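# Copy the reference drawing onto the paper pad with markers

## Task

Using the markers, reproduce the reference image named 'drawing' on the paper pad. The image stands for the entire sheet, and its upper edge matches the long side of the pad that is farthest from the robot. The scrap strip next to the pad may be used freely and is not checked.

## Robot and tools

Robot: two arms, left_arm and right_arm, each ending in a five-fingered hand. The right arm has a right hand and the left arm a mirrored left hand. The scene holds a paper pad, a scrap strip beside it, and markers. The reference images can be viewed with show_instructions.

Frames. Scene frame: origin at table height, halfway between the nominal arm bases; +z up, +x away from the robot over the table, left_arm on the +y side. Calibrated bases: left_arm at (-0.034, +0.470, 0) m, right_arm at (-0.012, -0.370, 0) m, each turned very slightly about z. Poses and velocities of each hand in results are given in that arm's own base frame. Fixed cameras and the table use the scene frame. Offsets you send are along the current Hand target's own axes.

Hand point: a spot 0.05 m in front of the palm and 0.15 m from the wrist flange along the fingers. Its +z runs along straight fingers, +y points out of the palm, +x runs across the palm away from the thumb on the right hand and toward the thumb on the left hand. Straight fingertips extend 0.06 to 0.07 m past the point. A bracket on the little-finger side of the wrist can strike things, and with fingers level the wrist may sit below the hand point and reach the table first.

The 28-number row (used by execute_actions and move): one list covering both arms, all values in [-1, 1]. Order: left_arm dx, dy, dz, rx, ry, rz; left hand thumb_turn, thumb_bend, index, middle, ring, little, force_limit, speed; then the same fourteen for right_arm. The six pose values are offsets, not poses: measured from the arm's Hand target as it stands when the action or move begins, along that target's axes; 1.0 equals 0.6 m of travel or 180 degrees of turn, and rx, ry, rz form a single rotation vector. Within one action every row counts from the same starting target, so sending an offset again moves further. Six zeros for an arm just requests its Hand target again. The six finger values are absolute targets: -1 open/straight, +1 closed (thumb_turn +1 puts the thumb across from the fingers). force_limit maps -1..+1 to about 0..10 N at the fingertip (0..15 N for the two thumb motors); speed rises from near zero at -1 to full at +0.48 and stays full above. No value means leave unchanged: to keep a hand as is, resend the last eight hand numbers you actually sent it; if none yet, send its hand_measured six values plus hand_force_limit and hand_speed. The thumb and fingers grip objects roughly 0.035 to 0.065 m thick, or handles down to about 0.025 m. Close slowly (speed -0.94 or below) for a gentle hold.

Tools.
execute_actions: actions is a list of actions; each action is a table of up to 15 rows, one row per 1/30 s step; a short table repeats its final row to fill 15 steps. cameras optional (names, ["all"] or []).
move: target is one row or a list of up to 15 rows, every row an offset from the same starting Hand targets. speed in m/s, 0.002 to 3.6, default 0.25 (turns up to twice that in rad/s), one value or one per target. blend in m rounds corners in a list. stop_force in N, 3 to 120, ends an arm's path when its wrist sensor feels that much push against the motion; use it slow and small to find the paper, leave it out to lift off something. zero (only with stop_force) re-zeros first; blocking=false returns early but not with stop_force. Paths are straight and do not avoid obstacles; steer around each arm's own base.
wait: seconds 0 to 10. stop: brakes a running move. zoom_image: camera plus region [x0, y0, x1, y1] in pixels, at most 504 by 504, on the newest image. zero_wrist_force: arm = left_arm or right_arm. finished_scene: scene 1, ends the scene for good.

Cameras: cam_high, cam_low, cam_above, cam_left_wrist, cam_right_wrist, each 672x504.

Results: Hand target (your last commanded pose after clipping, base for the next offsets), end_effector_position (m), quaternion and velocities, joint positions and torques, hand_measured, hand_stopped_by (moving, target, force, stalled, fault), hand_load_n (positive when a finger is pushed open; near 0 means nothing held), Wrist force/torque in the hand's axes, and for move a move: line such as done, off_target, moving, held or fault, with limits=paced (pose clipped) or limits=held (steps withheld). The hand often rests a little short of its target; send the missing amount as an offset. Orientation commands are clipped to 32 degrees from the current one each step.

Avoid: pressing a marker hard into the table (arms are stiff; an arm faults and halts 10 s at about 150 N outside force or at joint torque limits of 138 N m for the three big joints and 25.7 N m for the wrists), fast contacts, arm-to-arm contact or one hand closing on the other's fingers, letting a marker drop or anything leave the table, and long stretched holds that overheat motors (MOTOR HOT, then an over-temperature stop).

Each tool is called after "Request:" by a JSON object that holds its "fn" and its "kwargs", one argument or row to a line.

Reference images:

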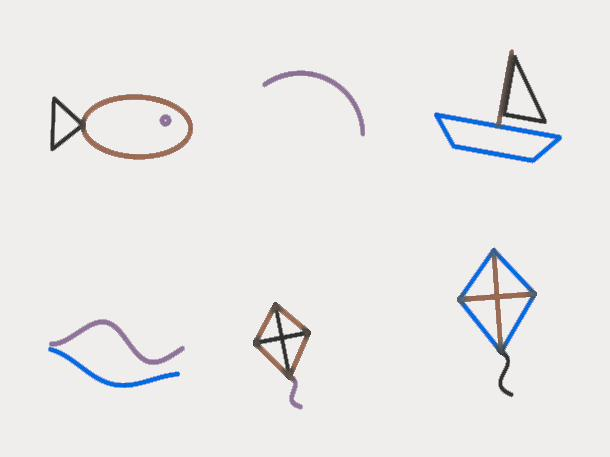

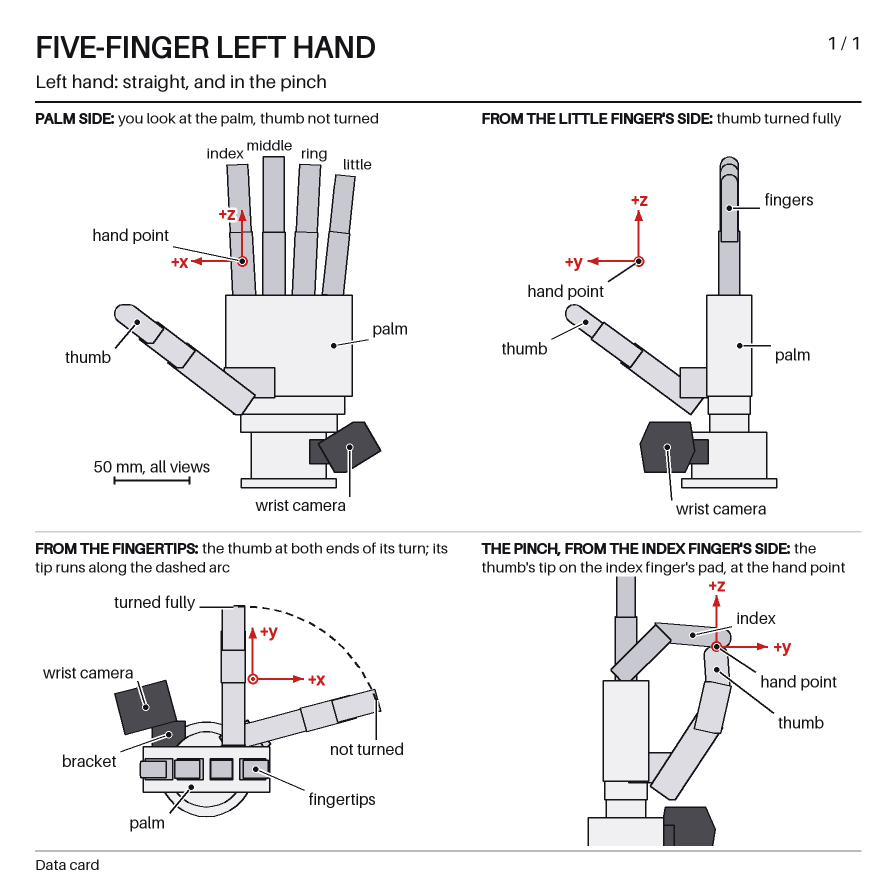

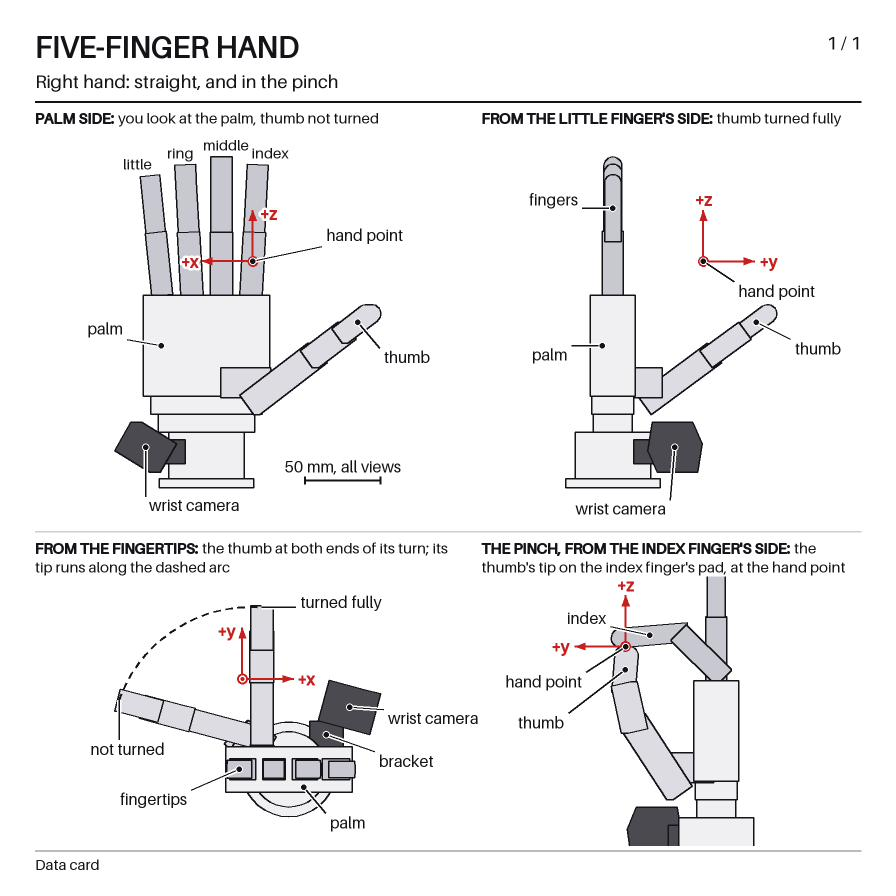

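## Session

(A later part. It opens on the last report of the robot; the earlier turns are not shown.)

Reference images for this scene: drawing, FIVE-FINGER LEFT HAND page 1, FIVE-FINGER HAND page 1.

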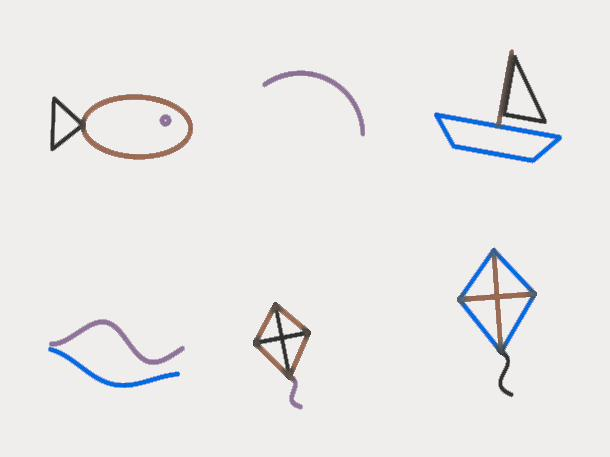

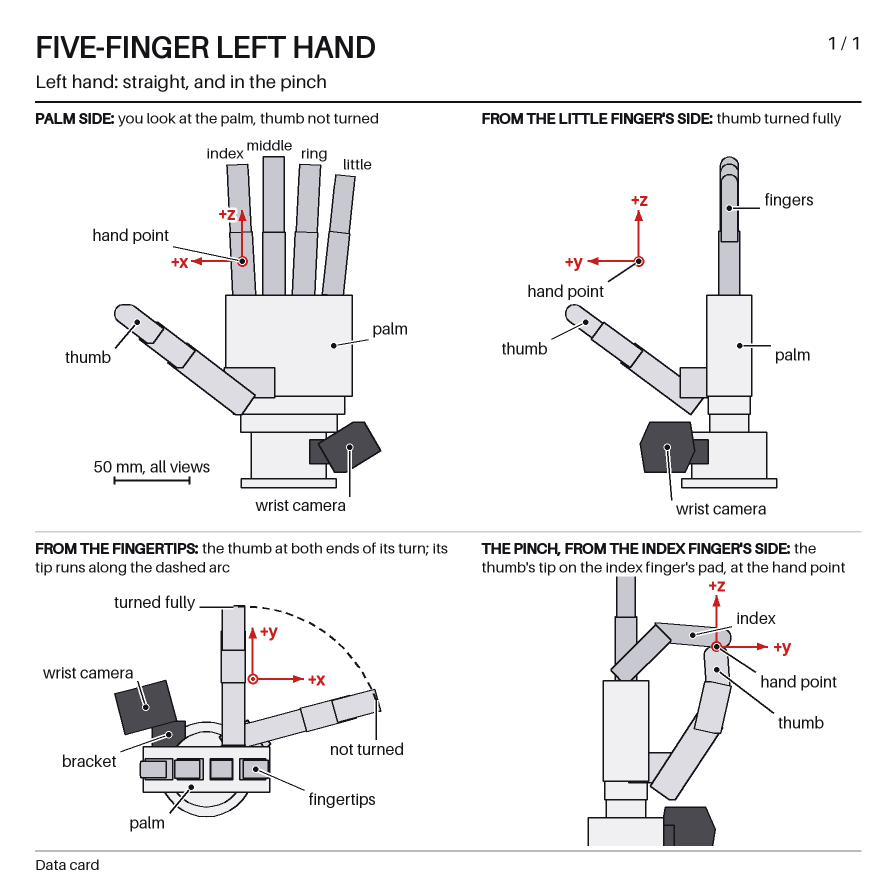

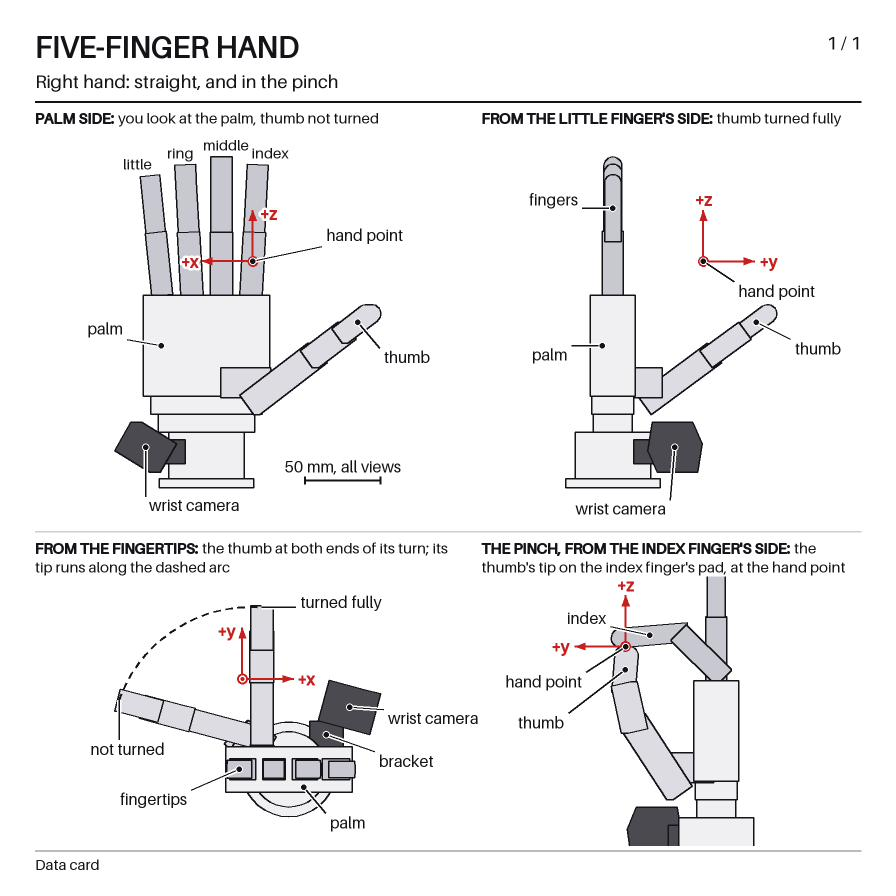

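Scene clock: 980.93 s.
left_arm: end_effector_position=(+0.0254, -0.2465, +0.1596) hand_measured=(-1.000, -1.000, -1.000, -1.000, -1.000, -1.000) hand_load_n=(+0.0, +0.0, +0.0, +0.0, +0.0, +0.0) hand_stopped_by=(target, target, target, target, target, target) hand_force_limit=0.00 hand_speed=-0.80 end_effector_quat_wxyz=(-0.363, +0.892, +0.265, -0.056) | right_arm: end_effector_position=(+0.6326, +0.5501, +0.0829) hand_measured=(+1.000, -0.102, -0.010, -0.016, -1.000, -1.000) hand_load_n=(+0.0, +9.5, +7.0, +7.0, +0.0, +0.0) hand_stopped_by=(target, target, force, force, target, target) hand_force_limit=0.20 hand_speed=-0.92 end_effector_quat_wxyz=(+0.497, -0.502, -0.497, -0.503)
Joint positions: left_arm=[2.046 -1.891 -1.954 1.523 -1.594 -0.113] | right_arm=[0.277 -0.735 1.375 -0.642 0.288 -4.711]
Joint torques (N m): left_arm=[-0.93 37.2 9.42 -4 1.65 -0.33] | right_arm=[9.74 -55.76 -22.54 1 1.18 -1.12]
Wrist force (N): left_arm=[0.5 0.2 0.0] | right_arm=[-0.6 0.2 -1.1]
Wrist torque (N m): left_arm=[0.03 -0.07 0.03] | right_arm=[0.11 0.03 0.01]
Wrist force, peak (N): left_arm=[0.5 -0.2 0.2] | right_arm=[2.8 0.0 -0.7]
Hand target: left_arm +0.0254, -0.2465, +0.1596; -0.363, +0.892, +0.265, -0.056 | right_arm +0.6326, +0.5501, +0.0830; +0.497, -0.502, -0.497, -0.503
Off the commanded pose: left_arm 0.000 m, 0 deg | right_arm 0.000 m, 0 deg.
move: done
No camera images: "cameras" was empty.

Request:
{"fn": "move", "kwargs": {
  "target": [
    [0,0,0,0,0,0,-1,-1,-1,-1,-1,-1,0,-0.8,0,0.06186,-0.35822,0,0,0,1,-0.1,0.5,0.6,-1,-1,0.2,-0.92],
    [0,0,0,0,0,0,-1,-1,-1,-1,-1,-1,0,-0.8,-0.01,0.06186,-0.35822,0,0,0,1,-0.1,0.5,0.6,-1,-1,0.2,-0.92]
  ],
  "speed": 0.15,
  "blend": 0.003,
  "cameras": []
}}

Request:
{"fn": "move", "kwargs": {
  "target": [0,0,0,0,0,0,-1,-1,-1,-1,-1,-1,0,-0.8,-0.0167,0,0,0,0,0,1,-0.1,0.5,0.6,-1,-1,0.2,-0.92],
  "speed": 0.005,
  "stop_force": 3,
  "cameras": []
}}

Request:
{"fn": "move", "kwargs": {
  "target": [0,0,0,0,0,0,-1,-1,-1,-1,-1,-1,0,-0.8,0.0167,0,0,0,0,0,1,-0.1,0.5,0.6,-1,-1,0.2,-0.92],
  "speed": 0.1,
  "cameras": ["cam_above"]
}}

Request:
{"fn": "zoom_image", "kwargs": {
  "camera": "cam_above",
  "region": [170, 100, 290, 200]
}}

Scene clock: 995.97 s.
left_arm: end_effector_position=(+0.0254, -0.2465, +0.1596) hand_measured=(-1.000, -1.000, -1.000, -1.000, -1.000, -1.000) hand_load_n=(+0.0, +0.0, +0.0, +0.0, +0.0, +0.0) hand_stopped_by=(target, target, target, target, target, target) hand_force_limit=0.00 hand_speed=-0.80 end_effector_quat_wxyz=(-0.363, +0.892, +0.265, -0.056) | right_arm: end_effector_position=(+0.6674, +0.3348, +0.0769) hand_measured=(+1.000, -0.102, -0.010, -0.016, -1.000, -1.000) hand_load_n=(+0.0, +9.5, +7.0, +7.0, +0.0, +0.0) hand_stopped_by=(target, target, force, force, target, target) hand_force_limit=0.20 hand_speed=-0.92 end_effector_quat_wxyz=(+0.497, -0.502, -0.497, -0.503)
Joint positions: left_arm=[2.046 -1.891 -1.954 1.523 -1.594 -0.113] | right_arm=[-0.08 -0.787 1.499 -0.701 -0.069 -4.724]
Joint torques (N m): left_arm=[-0.21 36.67 9.69 -3.76 1.72 -0.35] | right_arm=[-13.74 -45.64 -7.79 -1.68 -2.37 1.31]
Wrist force (N): left_arm=[0.4 0.0 -0.1] | right_arm=[-0.7 0.1 -1.1]
Wrist torque (N m): left_arm=[0.00 -0.06 0.03] | right_arm=[0.08 0.06 -0.05]
Wrist force, peak (N): left_arm=[0.6 0.0 0.0] | right_arm=[-0.4 0.2 -1.7]
Hand target: left_arm +0.0254, -0.2465, +0.1596; -0.363, +0.892, +0.265, -0.056 | right_arm +0.6674, +0.3347, +0.0769; +0.497, -0.502, -0.497, -0.503
Off the commanded pose: left_arm 0.000 m, 0 deg | right_arm 0.000 m, 0 deg.
move: done
No camera images: "cameras" was empty.

Scene clock: 997.90 s.
left_arm: end_effector_position=(+0.0254, -0.2465, +0.1596) hand_measured=(-1.000, -1.000, -1.000, -1.000, -1.000, -1.000) hand_load_n=(+0.0, +0.0, +0.0, +0.0, +0.0, +0.0) hand_stopped_by=(target, target, target, target, target, target) hand_force_limit=0.00 hand_speed=-0.80 end_effector_quat_wxyz=(-0.363, +0.892, +0.265, -0.056) | right_arm: end_effector_position=(+0.6674, +0.3347, +0.0726) hand_measured=(+1.000, -0.102, -0.010, -0.016, -1.000, -1.000) hand_load_n=(-1.0, +9.5, +7.0, +7.0, +0.0, -0.5) hand_stopped_by=(target, target, force, force, target, target) hand_force_limit=0.20 hand_speed=-0.92 end_effector_quat_wxyz=(+0.497, -0.502, -0.497, -0.503)
Joint positions: left_arm=[2.046 -1.891 -1.954 1.523 -1.594 -0.113] | right_arm=[-0.08 -0.78 1.501 -0.709 -0.069 -4.724]
Joint torques (N m): left_arm=[-0.4 37.2 8.99 -3.92 1.7 -0.24] | right_arm=[-13.27 -50.61 -14.28 1.94 -2.04 -0.58]
Wrist force (N): left_arm=[0.4 -0.3 0.1] | right_arm=[3.2 0.2 -0.8]
Wrist torque (N m): left_arm=[-0.04 -0.06 0.03] | right_arm=[0.10 0.05 -0.02]
Wrist force, peak (N): left_arm=[0.4 -0.3 0.2] | right_arm=[4.4 -0.1 -0.9]
Hand target: left_arm +0.0254, -0.2465, +0.1596; -0.363, +0.892, +0.265, -0.056 | right_arm +0.6674, +0.3347, +0.0726; +0.497, -0.502, -0.497, -0.503 (not the last commanded pose)
Off the commanded pose: left_arm 0.000 m, 0 deg | right_arm 0.006 m, 0 deg.
move: contact (right_arm)
No camera images: "cameras" was empty.

Scene clock: 998.80 s.
left_arm: end_effector_position=(+0.0254, -0.2465, +0.1596) hand_measured=(-1.000, -1.000, -1.000, -1.000, -1.000, -1.000) hand_load_n=(-0.5, +0.0, +0.0, +0.0, +0.0, +0.0) hand_stopped_by=(target, target, target, target, target, target) hand_force_limit=0.00 hand_speed=-0.80 end_effector_quat_wxyz=(-0.363, +0.892, +0.265, -0.056) | right_arm: end_effector_position=(+0.6674, +0.3347, +0.0826) hand_measured=(+1.000, -0.102, -0.010, -0.016, -1.000, -1.000) hand_load_n=(+0.0, +9.5, +6.5, +7.0, +0.0, +0.0) hand_stopped_by=(target, target, force, force, target, target) hand_force_limit=0.20 hand_speed=-0.92 end_effector_quat_wxyz=(+0.497, -0.502, -0.497, -0.503)
Joint positions: left_arm=[2.046 -1.891 -1.954 1.523 -1.594 -0.113] | right_arm=[-0.08 -0.796 1.499 -0.693 -0.069 -4.722]
Joint torques (N m): left_arm=[-0.81 36.45 9.15 -3.95 1.58 -0.31] | right_arm=[-12.23 -53.55 -20.89 1.63 -1.62 -1.18]
Wrist force (N): left_arm=[0.2 -0.1 -0.2] | right_arm=[-0.4 0.1 -1.2]
Wrist torque (N m): left_arm=[0.00 -0.04 0.02] | right_arm=[0.09 0.02 0.04]
Wrist force, peak (N): left_arm=[0.5 -0.3 0.2] | right_arm=[3.1 0.0 -0.8]
Hand target: left_arm +0.0254, -0.2465, +0.1596; -0.363, +0.892, +0.265, -0.056 | right_arm +0.6674, +0.3347, +0.0826; +0.497, -0.502, -0.497, -0.503
Off the commanded pose: left_arm 0.000 m, 0 deg | right_arm 0.000 m, 0 deg.
move: done
Images, in order (width x height): cam_above 672x504.

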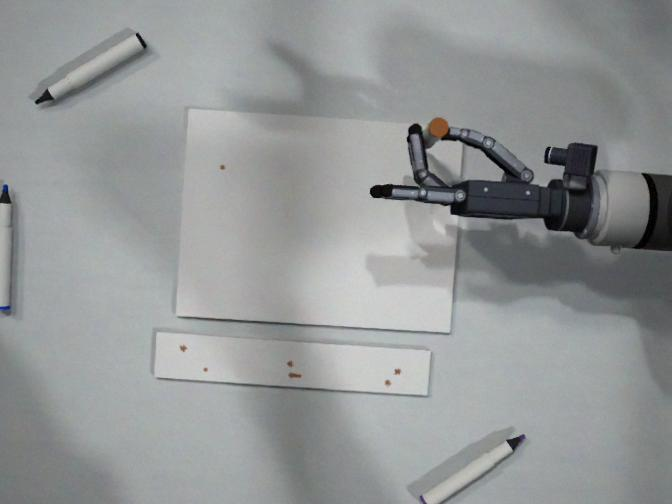

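Scaled by 4.200 from the camera's 672x504 image, which has a finer 960x720 frame.

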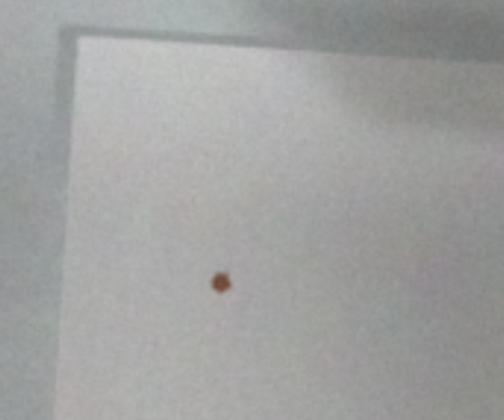

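Request:
{"fn": "move", "kwargs": {
  "target": [
    [0,0,0,0,0,0,-1,-1,-1,-1,-1,-1,0,-0.8,0,-0.25103,0.00919,0,0,0,1,-0.1,0.5,0.6,-1,-1,0.2,-0.92],
    [0,0,0,0,0,0,-1,-1,-1,-1,-1,-1,0,-0.8,-0.01,-0.25103,0.00919,0,0,0,1,-0.1,0.5,0.6,-1,-1,0.2,-0.92]
  ],
  "speed": 0.15,
  "blend": 0.003,
  "cameras": []
}}

Request:
{"fn": "move", "kwargs": {
  "target": [0,0,0,0,0,0,-1,-1,-1,-1,-1,-1,0,-0.8,-0.0167,0,0,0,0,0,1,-0.1,0.5,0.6,-1,-1,0.2,-0.92],
  "speed": 0.005,
  "stop_force": 3,
  "cameras": []
}}

Request:
{"fn": "move", "kwargs": {
  "target": [
    [0,0,0,0,0,0,-1,-1,-1,-1,-1,-1,0,-0.8,0.0167,0,0,0,0,0,1,-0.1,0.5,0.6,-1,-1,0.2,-0.92],
    [0,0,0,0,0,0,-1,-1,-1,-1,-1,-1,0,-0.8,0.0167,0.00751,0.20541,0,0,0,1,-0.1,0.5,0.6,-1,-1,0.2,-0.92],
    [0,0,0,0,0,0,-1,-1,-1,-1,-1,-1,0,-0.8,0.0067,0.00751,0.20541,0,0,0,1,-0.1,0.5,0.6,-1,-1,0.2,-0.92]
  ],
  "speed": 0.15,
  "blend": 0.003,
  "cameras": []
}}

Request:
{"fn": "move", "kwargs": {
  "target": [0,0,0,0,0,0,-1,-1,-1,-1,-1,-1,0,-0.8,-0.0167,0,0,0,0,0,1,-0.1,0.5,0.6,-1,-1,0.2,-0.92],
  "speed": 0.005,
  "stop_force": 3,
  "cameras": []
}}

Request:
{"fn": "move", "kwargs": {
  "target": [0,0,0,0,0,0,-1,-1,-1,-1,-1,-1,0,-0.8,0.0167,0,0,0,0,0,1,-0.1,0.5,0.6,-1,-1,0.2,-0.92],
  "speed": 0.1,
  "cameras": ["cam_above"]
}}

Scene clock: 1021.27 s.
left_arm: end_effector_position=(+0.0254, -0.2465, +0.1596) hand_measured=(-1.000, -1.000, -1.000, -1.000, -1.000, -1.000) hand_load_n=(+0.0, +0.0, +0.0, +0.0, +0.0, +0.0) hand_stopped_by=(target, target, target, target, target, target) hand_force_limit=0.00 hand_speed=-0.80 end_effector_quat_wxyz=(-0.363, +0.892, +0.265, -0.056) | right_arm: end_effector_position=(+0.5169, +0.3419, +0.0766) hand_measured=(+1.000, -0.102, -0.010, -0.016, -1.000, -1.000) hand_load_n=(-0.5, +9.5, +7.0, +7.0, +0.0, +0.0) hand_stopped_by=(target, target, force, force, target, target) hand_force_limit=0.20 hand_speed=-0.92 end_effector_quat_wxyz=(+0.498, -0.501, -0.496, -0.504)
Joint positions: left_arm=[2.046 -1.891 -1.954 1.523 -1.594 -0.113] | right_arm=[-0.091 -1.022 1.973 -0.893 -0.08 -4.772]
Joint torques (N m): left_arm=[0.32 36.15 9.28 -3.9 2.02 -0.32] | right_arm=[-13.59 -41.52 -4.17 -1.57 -2.27 1.6]
Wrist force (N): left_arm=[0.4 0.0 0.1] | right_arm=[-0.7 0.1 -1.0]
Wrist torque (N m): left_arm=[0.00 -0.05 0.03] | right_arm=[0.08 0.06 -0.06]
Wrist force, peak (N): left_arm=[0.3 -0.4 0.4] | right_arm=[-0.8 0.2 -1.3]
Hand target: left_arm +0.0254, -0.2465, +0.1596; -0.363, +0.892, +0.265, -0.056 | right_arm +0.5169, +0.3419, +0.0766; +0.497, -0.502, -0.497, -0.503
Off the commanded pose: left_arm 0.000 m, 0 deg | right_arm 0.000 m, 0 deg.
move: done
No camera images: "cameras" was empty.

Scene clock: 1023.37 s.
left_arm: end_effector_position=(+0.0254, -0.2465, +0.1596) hand_measured=(-1.000, -1.000, -1.000, -1.000, -1.000, -1.000) hand_load_n=(+0.0, +0.0, +0.0, +0.0, +0.0, +0.0) hand_stopped_by=(target, target, target, target, target, target) hand_force_limit=0.00 hand_speed=-0.80 end_effector_quat_wxyz=(-0.363, +0.892, +0.265, -0.056) | right_arm: end_effector_position=(+0.5169, +0.3419, +0.0720) hand_measured=(+1.000, -0.102, -0.010, -0.016, -1.000, -1.000) hand_load_n=(-1.0, +9.5, +7.0, +7.0, +0.0, +0.0) hand_stopped_by=(target, target, force, force, target, target) hand_force_limit=0.20 hand_speed=-0.92 end_effector_quat_wxyz=(+0.498, -0.502, -0.497, -0.504)
Joint positions: left_arm=[2.046 -1.891 -1.954 1.523 -1.594 -0.113] | right_arm=[-0.091 -1.016 1.979 -0.922 -0.08 -4.755]
Joint torques (N m): left_arm=[-0.54 36.5 9.34 -3.81 1.89 -0.47] | right_arm=[-0.91 -39.23 -15.6 1.96 -1.51 -0.99]
Wrist force (N): left_arm=[0.2 -0.3 0.1] | right_arm=[2.6 0.1 -0.7]
Wrist torque (N m): left_arm=[-0.04 -0.03 0.03] | right_arm=[0.09 0.08 0.02]
Wrist force, peak (N): left_arm=[0.7 0.0 0.2] | right_arm=[4.1 0.0 -0.8]
Hand target: left_arm +0.0254, -0.2465, +0.1596; -0.363, +0.892, +0.265, -0.056 | right_arm +0.5169, +0.3419, +0.0720; +0.498, -0.502, -0.497, -0.504 (not the last commanded pose)
Off the commanded pose: left_arm 0.000 m, 0 deg | right_arm 0.005 m, 0 deg.
move: contact (right_arm)
No camera images: "cameras" was empty.

Scene clock: 1024.90 s.
left_arm: end_effector_position=(+0.0254, -0.2465, +0.1596) hand_measured=(-1.000, -1.000, -1.000, -1.000, -1.000, -1.000) hand_load_n=(-0.5, +0.0, +0.0, +0.0, +0.0, +0.0) hand_stopped_by=(target, target, target, target, target, target) hand_force_limit=0.00 hand_speed=-0.80 end_effector_quat_wxyz=(-0.363, +0.892, +0.265, -0.056) | right_arm: end_effector_position=(+0.5227, +0.4649, +0.0766) hand_measured=(+1.000, -0.102, -0.010, -0.016, -1.000, -1.000) hand_load_n=(-0.5, +9.0, +6.5, +7.0, +0.0, +0.0) hand_stopped_by=(target, target, force, force, target, target) hand_force_limit=0.20 hand_speed=-0.92 end_effector_quat_wxyz=(+0.498, -0.502, -0.497, -0.504)
Joint positions: left_arm=[2.046 -1.891 -1.954 1.523 -1.594 -0.113] | right_arm=[0.172 -0.965 1.858 -0.911 0.183 -4.695]
Joint torques (N m): left_arm=[0.4 37.07 9.17 -4.05 1.83 -0.32] | right_arm=[13.24 -31.3 -18.24 -2.19 1.83 1.64]
Wrist force (N): left_arm=[0.3 -0.2 -0.1] | right_arm=[-0.7 0.0 -1.3]
Wrist torque (N m): left_arm=[-0.02 -0.05 0.03] | right_arm=[0.10 0.05 -0.06]
Wrist force, peak (N): left_arm=[0.5 -0.2 0.2] | right_arm=[2.7 0.2 -0.7]
Hand target: left_arm +0.0254, -0.2465, +0.1596; -0.363, +0.892, +0.265, -0.056 | right_arm +0.5228, +0.4650, +0.0765; +0.498, -0.502, -0.497, -0.504
Off the commanded pose: left_arm 0.000 m, 0 deg | right_arm 0.000 m, 0 deg.
move: done
No camera images: "cameras" was empty.

Scene clock: 1026.80 s.
left_arm: end_effector_position=(+0.0254, -0.2465, +0.1596) hand_measured=(-1.000, -1.000, -1.000, -1.000, -1.000, -1.000) hand_load_n=(+0.0, +0.0, +0.0, +0.0, +0.0, +0.0) hand_stopped_by=(target, target, target, target, target, target) hand_force_limit=0.00 hand_speed=-0.80 end_effector_quat_wxyz=(-0.363, +0.892, +0.265, -0.056) | right_arm: end_effector_position=(+0.5228, +0.4651, +0.0723) hand_measured=(+1.000, -0.102, -0.010, -0.016, -1.000, -1.000) hand_load_n=(-1.0, +9.5, +6.5, +7.0, +0.0, +0.0) hand_stopped_by=(target, target, force, force, target, target) hand_force_limit=0.20 hand_speed=-0.92 end_effector_quat_wxyz=(+0.498, -0.502, -0.497, -0.504)
Joint positions: left_arm=[2.046 -1.891 -1.954 1.523 -1.594 -0.113] | right_arm=[0.172 -0.956 1.859 -0.92 0.184 -4.695]
Joint torques (N m): left_arm=[0.2 36.44 8.74 -3.78 1.79 -0.6] | right_arm=[11.98 -42.9 -11.9 1.64 1.75 0.32]
Wrist force (N): left_arm=[0.2 0.1 0.3] | right_arm=[2.9 0.1 -0.9]
Wrist torque (N m): left_arm=[0.00 -0.03 0.01] | right_arm=[0.11 0.05 -0.03]
Wrist force, peak (N): left_arm=[0.4 -0.1 0.4] | right_arm=[4.2 -0.1 -0.8]
Hand target: left_arm +0.0254, -0.2465, +0.1596; -0.363, +0.892, +0.265, -0.056 | right_arm +0.5228, +0.4651, +0.0723; +0.498, -0.502, -0.497, -0.504 (not the last commanded pose)
Off the commanded pose: left_arm 0.000 m, 0 deg | right_arm 0.006 m, 0 deg.
move: contact (right_arm)
No camera images: "cameras" was empty.

Scene clock: 1027.67 s.
left_arm: end_effector_position=(+0.0254, -0.2465, +0.1596) hand_measured=(-1.000, -1.000, -1.000, -1.000, -1.000, -1.000) hand_load_n=(+0.0, +0.0, +0.0, +0.0, +0.0, +0.0) hand_stopped_by=(target, target, target, target, target, target) hand_force_limit=0.00 hand_speed=-0.80 end_effector_quat_wxyz=(-0.363, +0.892, +0.265, -0.056) | right_arm: end_effector_position=(+0.5228, +0.4651, +0.0823) hand_measured=(+1.000, -0.102, -0.010, -0.016, -1.000, -1.000) hand_load_n=(-0.5, +9.5, +7.0, +7.0, +0.0, +0.0) hand_stopped_by=(target, target, force, force, target, target) hand_force_limit=0.20 hand_speed=-0.92 end_effector_quat_wxyz=(+0.498, -0.502, -0.497, -0.504)
Joint positions: left_arm=[2.046 -1.891 -1.954 1.523 -1.594 -0.113] | right_arm=[0.172 -0.975 1.856 -0.899 0.184 -4.695]
Joint torques (N m): left_arm=[0.44 37.01 9.44 -3.94 1.76 -0.24] | right_arm=[-1.81 -43.7 -18.79 1.49 -1.22 -1.25]
Wrist force (N): left_arm=[0.5 -0.1 0.0] | right_arm=[-0.8 0.2 -1.1]
Wrist torque (N m): left_arm=[-0.02 -0.07 0.03] | right_arm=[0.11 0.06 0.01]
Wrist force, peak (N): left_arm=[0.4 -0.3 0.1] | right_arm=[2.7 -0.1 -1.1]
Hand target: left_arm +0.0254, -0.2465, +0.1596; -0.363, +0.892, +0.265, -0.056 | right_arm +0.5228, +0.4650, +0.0824; +0.498, -0.502, -0.497, -0.504
Off the commanded pose: left_arm 0.000 m, 0 deg | right_arm 0.000 m, 0 deg.
move: done
Images, in order (width x height): cam_above 672x504.

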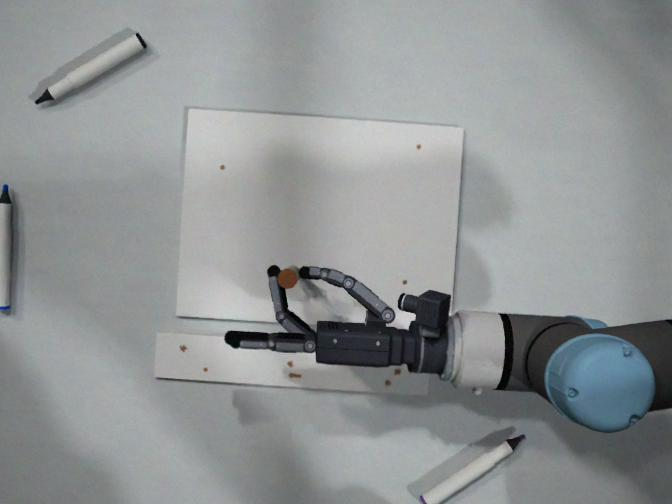

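Request:
{"fn": "zoom_image", "kwargs": {
  "camera": "cam_above",
  "region": [370, 110, 490, 210]
}}

Request:
{"fn": "zoom_image", "kwargs": {
  "camera": "cam_above",
  "region": [370, 250, 470, 330]
}}

Scaled by 4.200 from the camera's 672x504 image, which has a finer 960x720 frame.

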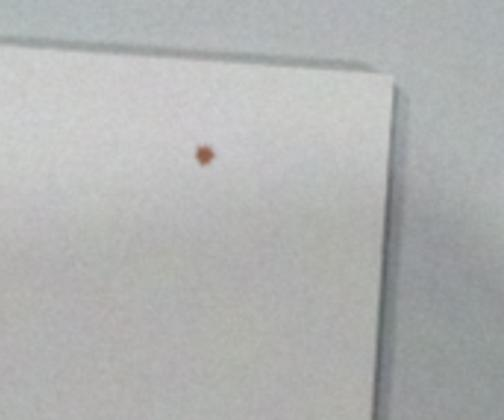

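Scaled by 5.040 from the camera's 672x504 image, which has a finer 960x720 frame.

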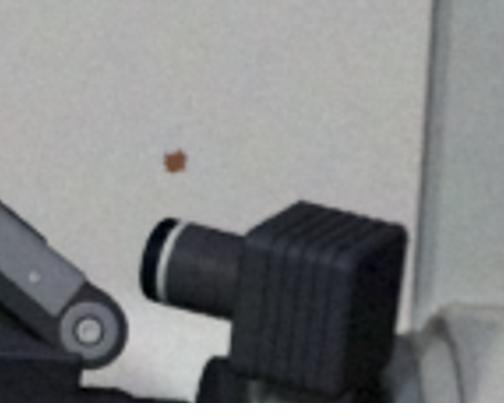

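Request:
{"fn": "move", "kwargs": {
  "target": [
    [0,0,0,0,0,0,-1,-1,-1,-1,-1,-1,0,-0.8,-0.0133,-0.00133,0.00017,0,0,0,1,-0.1,0.5,0.6,-1,-1,0.2,-0.92],
    [0,0,0,0,0,0,-1,-1,-1,-1,-1,-1,0,-0.8,-0.01637,-0.00133,0.00017,0,0,0,1,-0.1,0.5,0.6,-1,-1,0.2,-0.92],
    [0,0,0,0,0,0,-1,-1,-1,-1,-1,-1,0,-0.8,-0.01626,0.03036,-0.01651,0,0,0,1,-0.1,0.5,0.6,-1,-1,0.2,-0.92]
  ],
  "speed": [0.1, 0.02, 0.04],
  "cameras": []
}}

Request:
{"fn": "move", "kwargs": {
  "target": [0,0,0,0,0,0,-1,-1,-1,-1,-1,-1,0,-0.8,-0.0002,-0.02335,-0.02836,0,0,0,1,-0.1,0.5,0.6,-1,-1,0.2,-0.92],
  "speed": 0.04,
  "cameras": []
}}

Request:
{"fn": "move", "kwargs": {
  "target": [0,0,0,0,0,0,-1,-1,-1,-1,-1,-1,0,-0.8,0.0167,0,0,0,0,0,1,-0.1,0.5,0.6,-1,-1,0.2,-0.92],
  "speed": 0.1,
  "cameras": ["cam_above"]
}}

Request:
{"fn": "zoom_image", "kwargs": {
  "camera": "cam_above",
  "region": [270, 200, 370, 280]
}}

Scene clock: 1112.77 s.
left_arm: end_effector_position=(+0.0254, -0.2465, +0.1596) hand_measured=(-1.000, -1.000, -1.000, -1.000, -1.000, -1.000) hand_load_n=(+0.0, +0.0, +0.0, +0.0, +0.0, +0.0) hand_stopped_by=(target, target, target, target, target, target) hand_force_limit=0.00 hand_speed=-0.80 end_effector_quat_wxyz=(-0.363, +0.892, +0.265, -0.056) | right_arm: end_effector_position=(+0.5408, +0.4550, +0.0726) hand_measured=(+1.000, -0.102, -0.010, -0.016, -1.000, -1.000) hand_load_n=(+0.0, +9.0, +7.0, +6.5, +0.0, +0.0) hand_stopped_by=(target, target, force, force, target, target) hand_force_limit=0.20 hand_speed=-0.92 end_effector_quat_wxyz=(+0.498, -0.502, -0.497, -0.504) end_effector_velocity=(+0.000, -0.001, +0.000) end_effector_angular_velocity=(-0.001, +0.003, +0.001)
Joint positions: left_arm=[2.046 -1.891 -1.954 1.523 -1.594 -0.113] | right_arm=[0.147 -0.938 1.82 -0.904 0.158 -4.692]
Joint velocities: left_arm=[within noise] | right_arm=[-0.002 0.001 -0.003 0.006 -0.002 -0.002]
Joint torques (N m): left_arm=[-0.32 37.29 8.49 -3.96 1.95 -0.42] | right_arm=[-13.24 -29.86 -18.86 1.28 -2.16 -1.26]
Wrist force (N): left_arm=[0.3 -0.1 -0.1] | right_arm=[1.0 -0.7 -0.8]
Wrist torque (N m): left_arm=[0.00 -0.04 0.02] | right_arm=[0.06 0.07 0.04]
Wrist force, peak (N): left_arm=[0.6 -0.3 0.2] | right_arm=[-0.8 0.3 -1.4]
Hand target: left_arm +0.0254, -0.2465, +0.1596; -0.363, +0.892, +0.265, -0.056 | right_arm +0.5409, +0.4549, +0.0726; +0.498, -0.502, -0.497, -0.504
Off the commanded pose: left_arm 0.000 m, 0 deg | right_arm 0.000 m, 0 deg.
move: done
No camera images: "cameras" was empty.

Scene clock: 1113.93 s.
left_arm: end_effector_position=(+0.0254, -0.2465, +0.1596) hand_measured=(-1.000, -1.000, -1.000, -1.000, -1.000, -1.000) hand_load_n=(+0.0, +0.0, +0.0, +0.0, +0.0, +0.0) hand_stopped_by=(target, target, target, target, target, target) hand_force_limit=0.00 hand_speed=-0.80 end_effector_quat_wxyz=(-0.363, +0.892, +0.265, -0.056) | right_arm: end_effector_position=(+0.5267, +0.4381, +0.0724) hand_measured=(+1.000, -0.102, -0.010, -0.016, -1.000, -1.000) hand_load_n=(-0.5, +9.5, +7.0, +6.5, +0.0, +0.0) hand_stopped_by=(target, target, force, force, target, target) hand_force_limit=0.20 hand_speed=-0.92 end_effector_quat_wxyz=(+0.498, -0.502, -0.497, -0.504)
Joint positions: left_arm=[2.046 -1.891 -1.954 1.523 -1.594 -0.113] | right_arm=[0.116 -0.969 1.883 -0.939 0.128 -4.688]
Joint torques (N m): left_arm=[-0.32 37.3 8.56 -3.91 1.84 -0.5] | right_arm=[-13.99 -43.59 -4.06 -1.83 -2.24 1.87]
Wrist force (N): left_arm=[0.3 -0.2 0.3] | right_arm=[1.8 0.9 -0.4]
Wrist torque (N m): left_arm=[-0.05 -0.04 0.03] | right_arm=[0.11 0.13 -0.09]
Wrist force, peak (N): left_arm=[0.5 -0.3 0.0] | right_arm=[2.4 1.0 -0.3]
Hand target: left_arm +0.0254, -0.2465, +0.1596; -0.363, +0.892, +0.265, -0.056 | right_arm +0.5267, +0.4381, +0.0724; +0.498, -0.502, -0.497, -0.504
Off the commanded pose: left_arm 0.000 m, 0 deg | right_arm 0.000 m, 0 deg.
move: done
No camera images: "cameras" was empty.

Scene clock: 1114.83 s.
left_arm: end_effector_position=(+0.0254, -0.2465, +0.1596) hand_measured=(-1.000, -1.000, -1.000, -1.000, -1.000, -1.000) hand_load_n=(+0.0, -0.5, -0.5, +0.0, +0.0, +0.0) hand_stopped_by=(target, target, target, target, target, target) hand_force_limit=0.00 hand_speed=-0.80 end_effector_quat_wxyz=(-0.363, +0.892, +0.265, -0.056) | right_arm: end_effector_position=(+0.5267, +0.4381, +0.0824) hand_measured=(+1.000, -0.102, -0.010, -0.016, -1.000, -1.000) hand_load_n=(-0.5, +9.5, +7.0, +6.5, +0.0, +0.0) hand_stopped_by=(target, target, force, force, target, target) hand_force_limit=0.20 hand_speed=-0.92 end_effector_quat_wxyz=(+0.498, -0.502, -0.497, -0.504)
Joint positions: left_arm=[2.046 -1.891 -1.954 1.523 -1.594 -0.113] | right_arm=[0.116 -0.988 1.881 -0.92 0.128 -4.687]
Joint torques (N m): left_arm=[-0.77 36.78 9.06 -3.89 1.94 -0.45] | right_arm=[-13.49 -43.62 -18.49 1.24 -2.15 -1.24]
Wrist force (N): left_arm=[0.5 -0.3 0.2] | right_arm=[-0.4 0.2 -1.3]
Wrist torque (N m): left_arm=[-0.06 -0.06 0.04] | right_arm=[0.12 0.01 0.04]
Wrist force, peak (N): left_arm=[0.5 -0.3 0.2] | right_arm=[2.0 0.9 -0.6]
Hand target: left_arm +0.0254, -0.2465, +0.1596; -0.363, +0.892, +0.265, -0.056 | right_arm +0.5267, +0.4381, +0.0824; +0.498, -0.502, -0.497, -0.504
Off the commanded pose: left_arm 0.000 m, 0 deg | right_arm 0.000 m, 0 deg.
move: done
Images, in order (width x height): cam_above 672x504.

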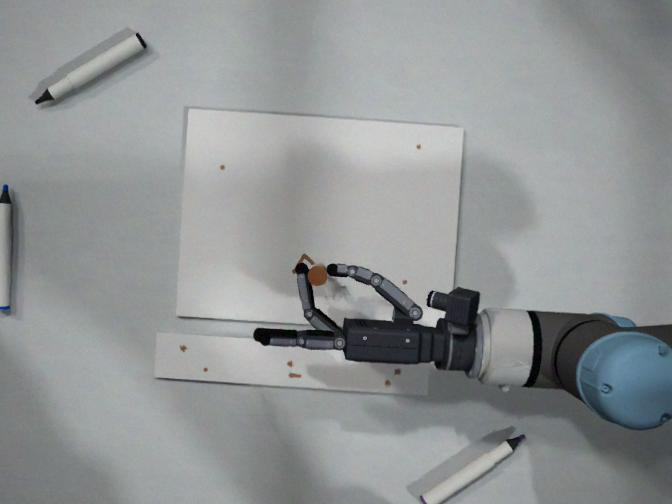

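Scaled by 5.040 from the camera's 672x504 image, which has a finer 960x720 frame.

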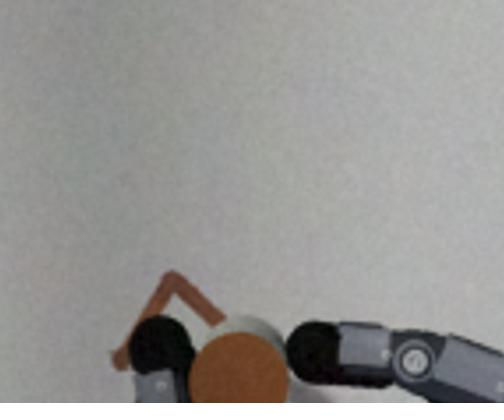

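Request:
{"fn": "move", "kwargs": {
  "target": [
    [0,0,0,0,0,0,-1,-1,-1,-1,-1,-1,0,-0.8,-0.0133,0,0,0,0,0,1,-0.1,0.5,0.6,-1,-1,0.2,-0.92],
    [0,0,0,0,0,0,-1,-1,-1,-1,-1,-1,0,-0.8,-0.0165,0,0,0,0,0,1,-0.1,0.5,0.6,-1,-1,0.2,-0.92],
    [0,0,0,0,0,0,-1,-1,-1,-1,-1,-1,0,-0.8,-0.01663,-0.0367,0.01668,0,0,0,1,-0.1,0.5,0.6,-1,-1,0.2,-0.92],
    [0,0,0,0,0,0,-1,-1,-1,-1,-1,-1,0,-0.8,-0.01642,-0.00834,0.04504,0,0,0,1,-0.1,0.5,0.6,-1,-1,0.2,-0.92]
  ],
  "speed": [0.1, 0.02, 0.04, 0.04],
  "cameras": []
}}

Request:
{"fn": "move", "kwargs": {
  "target": [
    [0,0,0,0,0,0,-1,-1,-1,-1,-1,-1,0,-0.8,0.0167,0,0,0,0,0,1,-0.1,0.5,0.6,-1,-1,0.2,-0.92],
    [0,0,0,0,0,0,-1,-1,-1,-1,-1,-1,0,-0.8,0.0167,-0.08,0.13,0,0,0,1,-0.1,0.5,0.6,-1,-1,0.2,-0.92]
  ],
  "speed": 0.15,
  "blend": 0.003,
  "cameras": ["cam_above"]
}}

Request:
{"fn": "zoom_image", "kwargs": {
  "camera": "cam_above",
  "region": [270, 230, 350, 310]
}}

Scene clock: 1128.93 s.
left_arm: end_effector_position=(+0.0254, -0.2465, +0.1596) hand_measured=(-1.000, -1.000, -1.000, -1.000, -1.000, -1.000) hand_load_n=(+0.0, +0.0, +0.0, +0.0, +0.0, -0.5) hand_stopped_by=(target, target, target, target, target, target) hand_force_limit=0.00 hand_speed=-0.80 end_effector_quat_wxyz=(-0.363, +0.892, +0.265, -0.056) | right_arm: end_effector_position=(+0.5219, +0.4651, +0.0727) hand_measured=(+1.000, -0.102, -0.010, -0.016, -1.000, -1.000) hand_load_n=(-1.0, +9.5, +6.5, +7.0, +0.5, +0.0) hand_stopped_by=(target, target, force, force, target, target) hand_force_limit=0.20 hand_speed=-0.92 end_effector_quat_wxyz=(+0.498, -0.502, -0.497, -0.504)
Joint positions: left_arm=[2.046 -1.891 -1.954 1.523 -1.594 -0.113] | right_arm=[0.173 -0.958 1.861 -0.921 0.184 -4.695]
Joint torques (N m): left_arm=[-0.74 36.21 7.73 -3.98 1.9 -0.59] | right_arm=[12.55 -29.18 -17.38 1.26 1.78 -1.44]
Wrist force (N): left_arm=[0.3 -0.2 0.1] | right_arm=[0.3 -0.2 -1.4]
Wrist torque (N m): left_arm=[-0.03 -0.03 0.03] | right_arm=[0.10 0.02 0.04]
Wrist force, peak (N): left_arm=[0.5 -0.4 0.2] | right_arm=[1.0 0.9 -1.6]
Hand target: left_arm +0.0254, -0.2465, +0.1596; -0.363, +0.892, +0.265, -0.056 | right_arm +0.5220, +0.4652, +0.0727; +0.498, -0.502, -0.497, -0.504
Off the commanded pose: left_arm 0.000 m, 0 deg | right_arm 0.000 m, 0 deg.
move: done
No camera images: "cameras" was empty.

Scene clock: 1130.23 s.
left_arm: end_effector_position=(+0.0254, -0.2465, +0.1596) hand_measured=(-1.000, -1.000, -1.000, -1.000, -1.000, -1.000) hand_load_n=(+0.0, +0.0, +0.0, +0.0, +0.0, +0.0) hand_stopped_by=(target, target, target, target, target, target) hand_force_limit=0.00 hand_speed=-0.80 end_effector_quat_wxyz=(-0.363, +0.892, +0.265, -0.056) | right_arm: end_effector_position=(+0.4749, +0.5435, +0.0829) hand_measured=(+1.000, -0.102, -0.010, -0.016, -1.000, -1.000) hand_load_n=(-0.5, +9.5, +7.0, +7.0, +0.0, +0.0) hand_stopped_by=(target, target, force, force, target, target) hand_force_limit=0.20 hand_speed=-0.92 end_effector_quat_wxyz=(+0.498, -0.502, -0.497, -0.504)
Joint positions: left_arm=[2.046 -1.891 -1.954 1.523 -1.594 -0.113] | right_arm=[0.353 -0.978 1.858 -0.89 0.364 -4.704]
Joint torques (N m): left_arm=[-1.22 35.42 9.54 -4.06 1.9 -0.46] | right_arm=[11.01 -30.19 -18.87 0.93 1.67 -1.26]
Wrist force (N): left_arm=[0.1 -0.2 0.1] | right_arm=[-0.8 0.4 -1.2]
Wrist torque (N m): left_arm=[-0.04 0.00 0.01] | right_arm=[0.15 0.07 0.02]
Wrist force, peak (N): left_arm=[0.5 0.0 0.0] | right_arm=[-0.5 0.7 -1.9]
Hand target: left_arm +0.0254, -0.2465, +0.1596; -0.363, +0.892, +0.265, -0.056 | right_arm +0.4748, +0.5437, +0.0829; +0.498, -0.502, -0.497, -0.504
Off the commanded pose: left_arm 0.000 m, 0 deg | right_arm 0.000 m, 0 deg.
move: done
Images, in order (width x height): cam_above 672x504.

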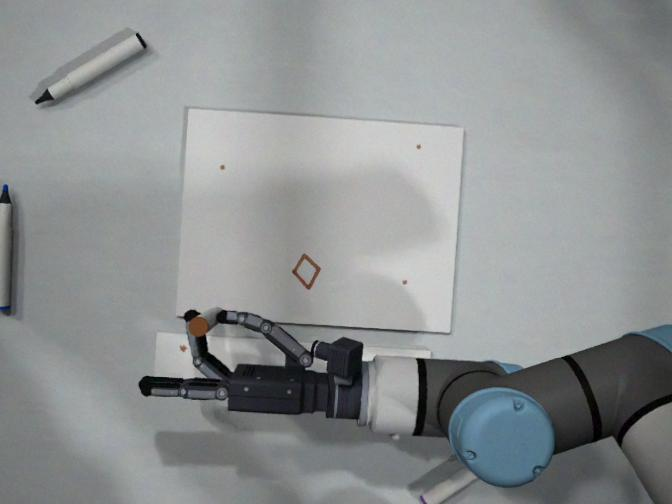

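Scaled by 6.300 from the camera's 672x504 image, which has a finer 960x720 frame.

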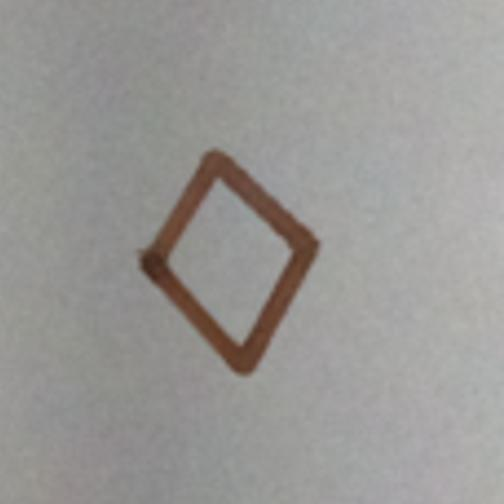

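Request:
{"fn": "move", "kwargs": {
  "target": [0,0,0,0,0,0,-1,-1,-1,-1,-1,-1,0,-0.8,0,0.15763,-0.32935,0,-0.00127,0,1,-0.1,0.5,0.6,-1,-1,0.2,-0.92],
  "speed": 0.15,
  "cameras": []
}}

Scene clock: 1167.67 s.
left_arm: end_effector_position=(+0.0254, -0.2465, +0.1596) hand_measured=(-1.000, -1.000, -1.000, -1.000, -1.000, -1.000) hand_load_n=(+0.0, +0.0, +0.0, +0.0, -0.5, +0.0) hand_stopped_by=(target, target, target, target, target, target) hand_force_limit=0.00 hand_speed=-0.80 end_effector_quat_wxyz=(-0.363, +0.892, +0.265, -0.056) | right_arm: end_effector_position=(+0.5672, +0.3450, +0.0823) hand_measured=(+1.000, -0.102, -0.010, -0.016, -1.000, -1.000) hand_load_n=(-0.5, +9.5, +7.0, +7.0, +0.0, +0.0) hand_stopped_by=(target, target, force, force, target, target) hand_force_limit=0.20 hand_speed=-0.92 end_effector_quat_wxyz=(+0.497, -0.503, -0.498, -0.503)
Joint positions: left_arm=[2.046 -1.891 -1.954 1.523 -1.594 -0.113] | right_arm=[-0.076 -0.968 1.838 -0.886 -0.064 -4.697]
Joint torques (N m): left_arm=[-0.49 36.41 9.25 -3.99 2 -0.28] | right_arm=[-13.97 -30.24 -18.5 1.72 -2.03 -1.29]
Wrist force (N): left_arm=[0.4 -0.1 0.0] | right_arm=[-0.7 0.1 -1.1]
Wrist torque (N m): left_arm=[-0.02 -0.05 0.03] | right_arm=[0.08 0.06 0.02]
Wrist force, peak (N): left_arm=[0.7 -0.2 0.0] | right_arm=[-0.5 0.7 -1.8]
Hand target: left_arm +0.0254, -0.2465, +0.1596; -0.363, +0.892, +0.265, -0.056 | right_arm +0.5672, +0.3450, +0.0823; +0.497, -0.503, -0.498, -0.503
Off the commanded pose: left_arm 0.000 m, 0 deg | right_arm 0.000 m, 0 deg.
move: done
No camera images: "cameras" was empty.

Request:
{"fn": "move", "kwargs": {
  "target": [
    [0,0,0,0,0,0,-1,-1,-1,-1,-1,-1,0,-0.8,-0.013,0,0,0,0,0,1,-0.1,0.5,0.6,-1,-1,0.2,-0.92],
    [0,0,0,0,0,0,-1,-1,-1,-1,-1,-1,0,-0.8,-0.01633,0,0,0,0,0,1,-0.1,0.5,0.6,-1,-1,0.2,-0.92],
    [0,0,0,0,0,0,-1,-1,-1,-1,-1,-1,0,-0.8,-0.01658,-0.08507,-0.00584,0,0,0,1,-0.1,0.5,0.6,-1,-1,0.2,-0.92]
  ],
  "speed": [0.1, 0.02, 0.04],
  "cameras": []
}}

Request:
{"fn": "move", "kwargs": {
  "target": [
    [0,0,0,0,0,0,-1,-1,-1,-1,-1,-1,0,-0.8,0.0067,0,0,0,0,0,1,-0.1,0.5,0.6,-1,-1,0.2,-0.92],
    [0,0,0,0,0,0,-1,-1,-1,-1,-1,-1,0,-0.8,0.0067,0.0442,0.0342,0,0,0,1,-0.1,0.5,0.6,-1,-1,0.2,-0.92],
    [0,0,0,0,0,0,-1,-1,-1,-1,-1,-1,0,-0.8,0.00022,0.0442,0.0342,0,0,0,1,-0.1,0.5,0.6,-1,-1,0.2,-0.92],
    [0,0,0,0,0,0,-1,-1,-1,-1,-1,-1,0,-0.8,0.00003,0.04837,-0.02836,0,0,0,1,-0.1,0.5,0.6,-1,-1,0.2,-0.92]
  ],
  "speed": [0.1, 0.1, 0.02, 0.04],
  "cameras": []
}}

Request:
{"fn": "move", "kwargs": {
  "target": [
    [0,0,0,0,0,0,-1,-1,-1,-1,-1,-1,0,-0.8,0.0167,0,0,0,0,0,1,-0.1,0.5,0.6,-1,-1,0.2,-0.92]
  ],
  "speed": 0.1,
  "cameras": ["cam_above"]
}}

Scene clock: 1191.37 s.
left_arm: end_effector_position=(+0.0254, -0.2465, +0.1596) hand_measured=(-1.000, -1.000, -1.000, -1.000, -1.000, -1.000) hand_load_n=(-0.5, +0.0, +0.0, +0.0, +0.0, +0.0) hand_stopped_by=(target, target, target, target, target, target) hand_force_limit=0.00 hand_speed=-0.80 end_effector_quat_wxyz=(-0.363, +0.892, +0.265, -0.056) | right_arm: end_effector_position=(+0.5162, +0.3421, +0.0723) hand_measured=(+1.000, -0.102, -0.010, -0.016, -1.000, -1.000) hand_load_n=(-0.5, +9.5, +6.5, +7.5, +0.0, +0.0) hand_stopped_by=(target, target, force, force, target, target) hand_force_limit=0.20 hand_speed=-0.92 end_effector_quat_wxyz=(+0.497, -0.503, -0.497, -0.503)
Joint positions: left_arm=[2.046 -1.891 -1.954 1.523 -1.594 -0.113] | right_arm=[-0.091 -1.026 1.994 -0.97 -0.08 -4.711]
Joint torques (N m): left_arm=[-0.59 36.45 8.73 -4.05 2.01 -0.34] | right_arm=[-12.75 -40.85 -2.4 -1.53 -2.28 1.49]
Wrist force (N): left_arm=[0.3 0.1 0.2] | right_arm=[0.6 0.7 -1.0]
Wrist torque (N m): left_arm=[0.00 -0.04 0.02] | right_arm=[0.11 0.03 -0.05]
Wrist force, peak (N): left_arm=[0.5 -0.4 0.0] | right_arm=[1.0 0.8 -1.3]
Hand target: left_arm +0.0254, -0.2465, +0.1596; -0.363, +0.892, +0.265, -0.056 | right_arm +0.5162, +0.3421, +0.0723; +0.497, -0.503, -0.498, -0.503
Off the commanded pose: left_arm 0.000 m, 0 deg | right_arm 0.000 m, 0 deg.
move: done
No camera images: "cameras" was empty.

Scene clock: 1194.50 s.
left_arm: end_effector_position=(+0.0254, -0.2465, +0.1596) hand_measured=(-1.000, -1.000, -1.000, -1.000, -1.000, -1.000) hand_load_n=(+0.0, +0.0, +0.0, +0.0, +0.0, +0.0) hand_stopped_by=(target, target, target, target, target, target) hand_force_limit=0.00 hand_speed=-0.80 end_effector_quat_wxyz=(-0.363, +0.892, +0.265, -0.056) | right_arm: end_effector_position=(+0.5449, +0.3248, +0.0724) hand_measured=(+1.000, -0.102, -0.010, -0.016, -1.000, -1.000) hand_load_n=(+0.0, +9.5, +7.5, +6.5, +0.0, +0.0) hand_stopped_by=(target, target, force, force, target, target) hand_force_limit=0.20 hand_speed=-0.92 end_effector_quat_wxyz=(+0.497, -0.503, -0.498, -0.503)
Joint positions: left_arm=[2.046 -1.891 -1.954 1.523 -1.594 -0.113] | right_arm=[-0.122 -0.988 1.917 -0.937 -0.111 -4.706]
Joint torques (N m): left_arm=[-0.65 36.98 8.06 -3.96 2.03 -0.27] | right_arm=[-14.58 -27.69 -17.88 1.84 -2.02 -1.18]
Wrist force (N): left_arm=[0.3 -0.1 0.0] | right_arm=[0.6 -0.1 -0.7]
Wrist torque (N m): left_arm=[-0.01 -0.04 0.02] | right_arm=[0.07 0.08 0.03]
Wrist force, peak (N): left_arm=[0.6 -0.3 0.2] | right_arm=[-0.6 -0.4 -1.4]
Hand target: left_arm +0.0254, -0.2465, +0.1596; -0.363, +0.892, +0.265, -0.056 | right_arm +0.5450, +0.3247, +0.0724; +0.497, -0.503, -0.498, -0.503
Off the commanded pose: left_arm 0.000 m, 0 deg | right_arm 0.000 m, 0 deg.
move: done
No camera images: "cameras" was empty.

Scene clock: 1195.40 s.
left_arm: end_effector_position=(+0.0254, -0.2465, +0.1596) hand_measured=(-1.000, -1.000, -1.000, -1.000, -1.000, -1.000) hand_load_n=(+0.0, +0.0, +0.0, +0.0, +0.0, +0.0) hand_stopped_by=(target, target, target, target, target, target) hand_force_limit=0.00 hand_speed=-0.80 end_effector_quat_wxyz=(-0.363, +0.892, +0.265, -0.056) | right_arm: end_effector_position=(+0.5450, +0.3247, +0.0823) hand_measured=(+1.000, -0.102, -0.010, -0.016, -1.000, -1.000) hand_load_n=(+0.0, +9.5, +7.0, +6.5, +0.0, +0.0) hand_stopped_by=(target, target, force, force, target, target) hand_force_limit=0.20 hand_speed=-0.92 end_effector_quat_wxyz=(+0.497, -0.503, -0.498, -0.503)
Joint positions: left_arm=[2.046 -1.891 -1.954 1.523 -1.594 -0.113] | right_arm=[-0.122 -1.008 1.915 -0.914 -0.111 -4.706]
Joint torques (N m): left_arm=[0.53 36.45 9.05 -3.79 2.14 -0.3] | right_arm=[-13.19 -43.43 -17.87 1.87 -2.04 -1.4]
Wrist force (N): left_arm=[0.4 -0.3 0.2] | right_arm=[-0.6 0.1 -1.1]
Wrist torque (N m): left_arm=[-0.05 -0.05 0.03] | right_arm=[0.08 0.04 0.03]
Wrist force, peak (N): left_arm=[0.7 -0.2 0.2] | right_arm=[-0.7 0.3 -1.5]
Hand target: left_arm +0.0254, -0.2465, +0.1596; -0.363, +0.892, +0.265, -0.056 | right_arm +0.5450, +0.3247, +0.0824; +0.497, -0.503, -0.498, -0.503
Off the commanded pose: left_arm 0.000 m, 0 deg | right_arm 0.000 m, 0 deg.
move: done
Images, in order (width x height): cam_above 672x504.

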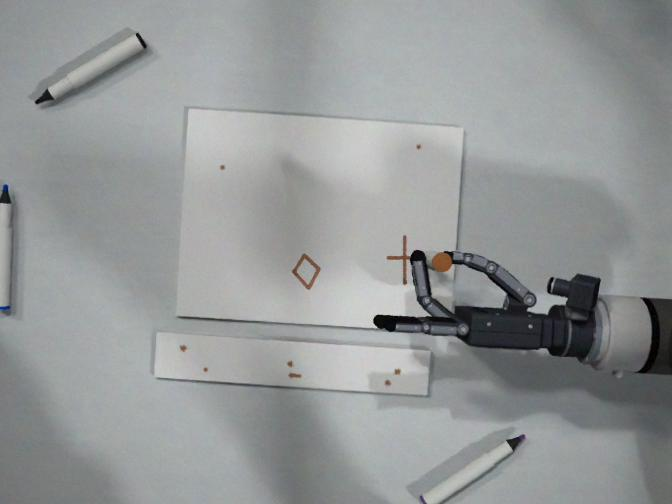

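Request:
{"fn": "move", "kwargs": {
  "target": [0,0,0,0,0,0,-1,-1,-1,-1,-1,-1,0,-0.8,0,0.20266,0.01918,0,0,0,1,-0.1,0.5,0.6,-1,-1,0.2,-0.92],
  "speed": 0.15,
  "cameras": []
}}

Scene clock: 1210.40 s.
left_arm: end_effector_position=(+0.0254, -0.2465, +0.1596) hand_measured=(-1.000, -1.000, -1.000, -1.000, -1.000, -1.000) hand_load_n=(-0.5, +0.0, +0.0, +0.0, +0.0, +0.0) hand_stopped_by=(target, target, target, target, target, target) hand_force_limit=0.00 hand_speed=-0.80 end_effector_quat_wxyz=(-0.363, +0.892, +0.265, -0.056) | right_arm: end_effector_position=(+0.6667, +0.3349, +0.0825) hand_measured=(+1.000, -0.102, -0.010, -0.016, -1.000, -1.000) hand_load_n=(+0.0, +9.5, +7.0, +7.0, +0.0, -0.5) hand_stopped_by=(target, target, force, force, target, target) hand_force_limit=0.20 hand_speed=-0.92 end_effector_quat_wxyz=(+0.496, -0.504, -0.498, -0.502)
Joint positions: left_arm=[2.046 -1.891 -1.954 1.523 -1.594 -0.113] | right_arm=[-0.08 -0.811 1.524 -0.769 -0.068 -4.657]
Joint torques (N m): left_arm=[0.11 37.18 8.81 -4.02 2.1 -0.36] | right_arm=[10.88 -37.37 -20.58 1.54 -2.07 -1.25]
Wrist force (N): left_arm=[0.4 -0.2 0.1] | right_arm=[-0.6 0.2 -1.1]
Wrist torque (N m): left_arm=[-0.04 -0.06 0.04] | right_arm=[0.10 0.04 0.03]
Wrist force, peak (N): left_arm=[0.5 -0.4 0.0] | right_arm=[-0.7 1.1 -1.2]
Hand target: left_arm +0.0254, -0.2465, +0.1596; -0.363, +0.892, +0.265, -0.056 | right_arm +0.6667, +0.3349, +0.0825; +0.497, -0.503, -0.498, -0.503
Off the commanded pose: left_arm 0.000 m, 0 deg | right_arm 0.000 m, 0 deg.
move: done
No camera images: "cameras" was empty.


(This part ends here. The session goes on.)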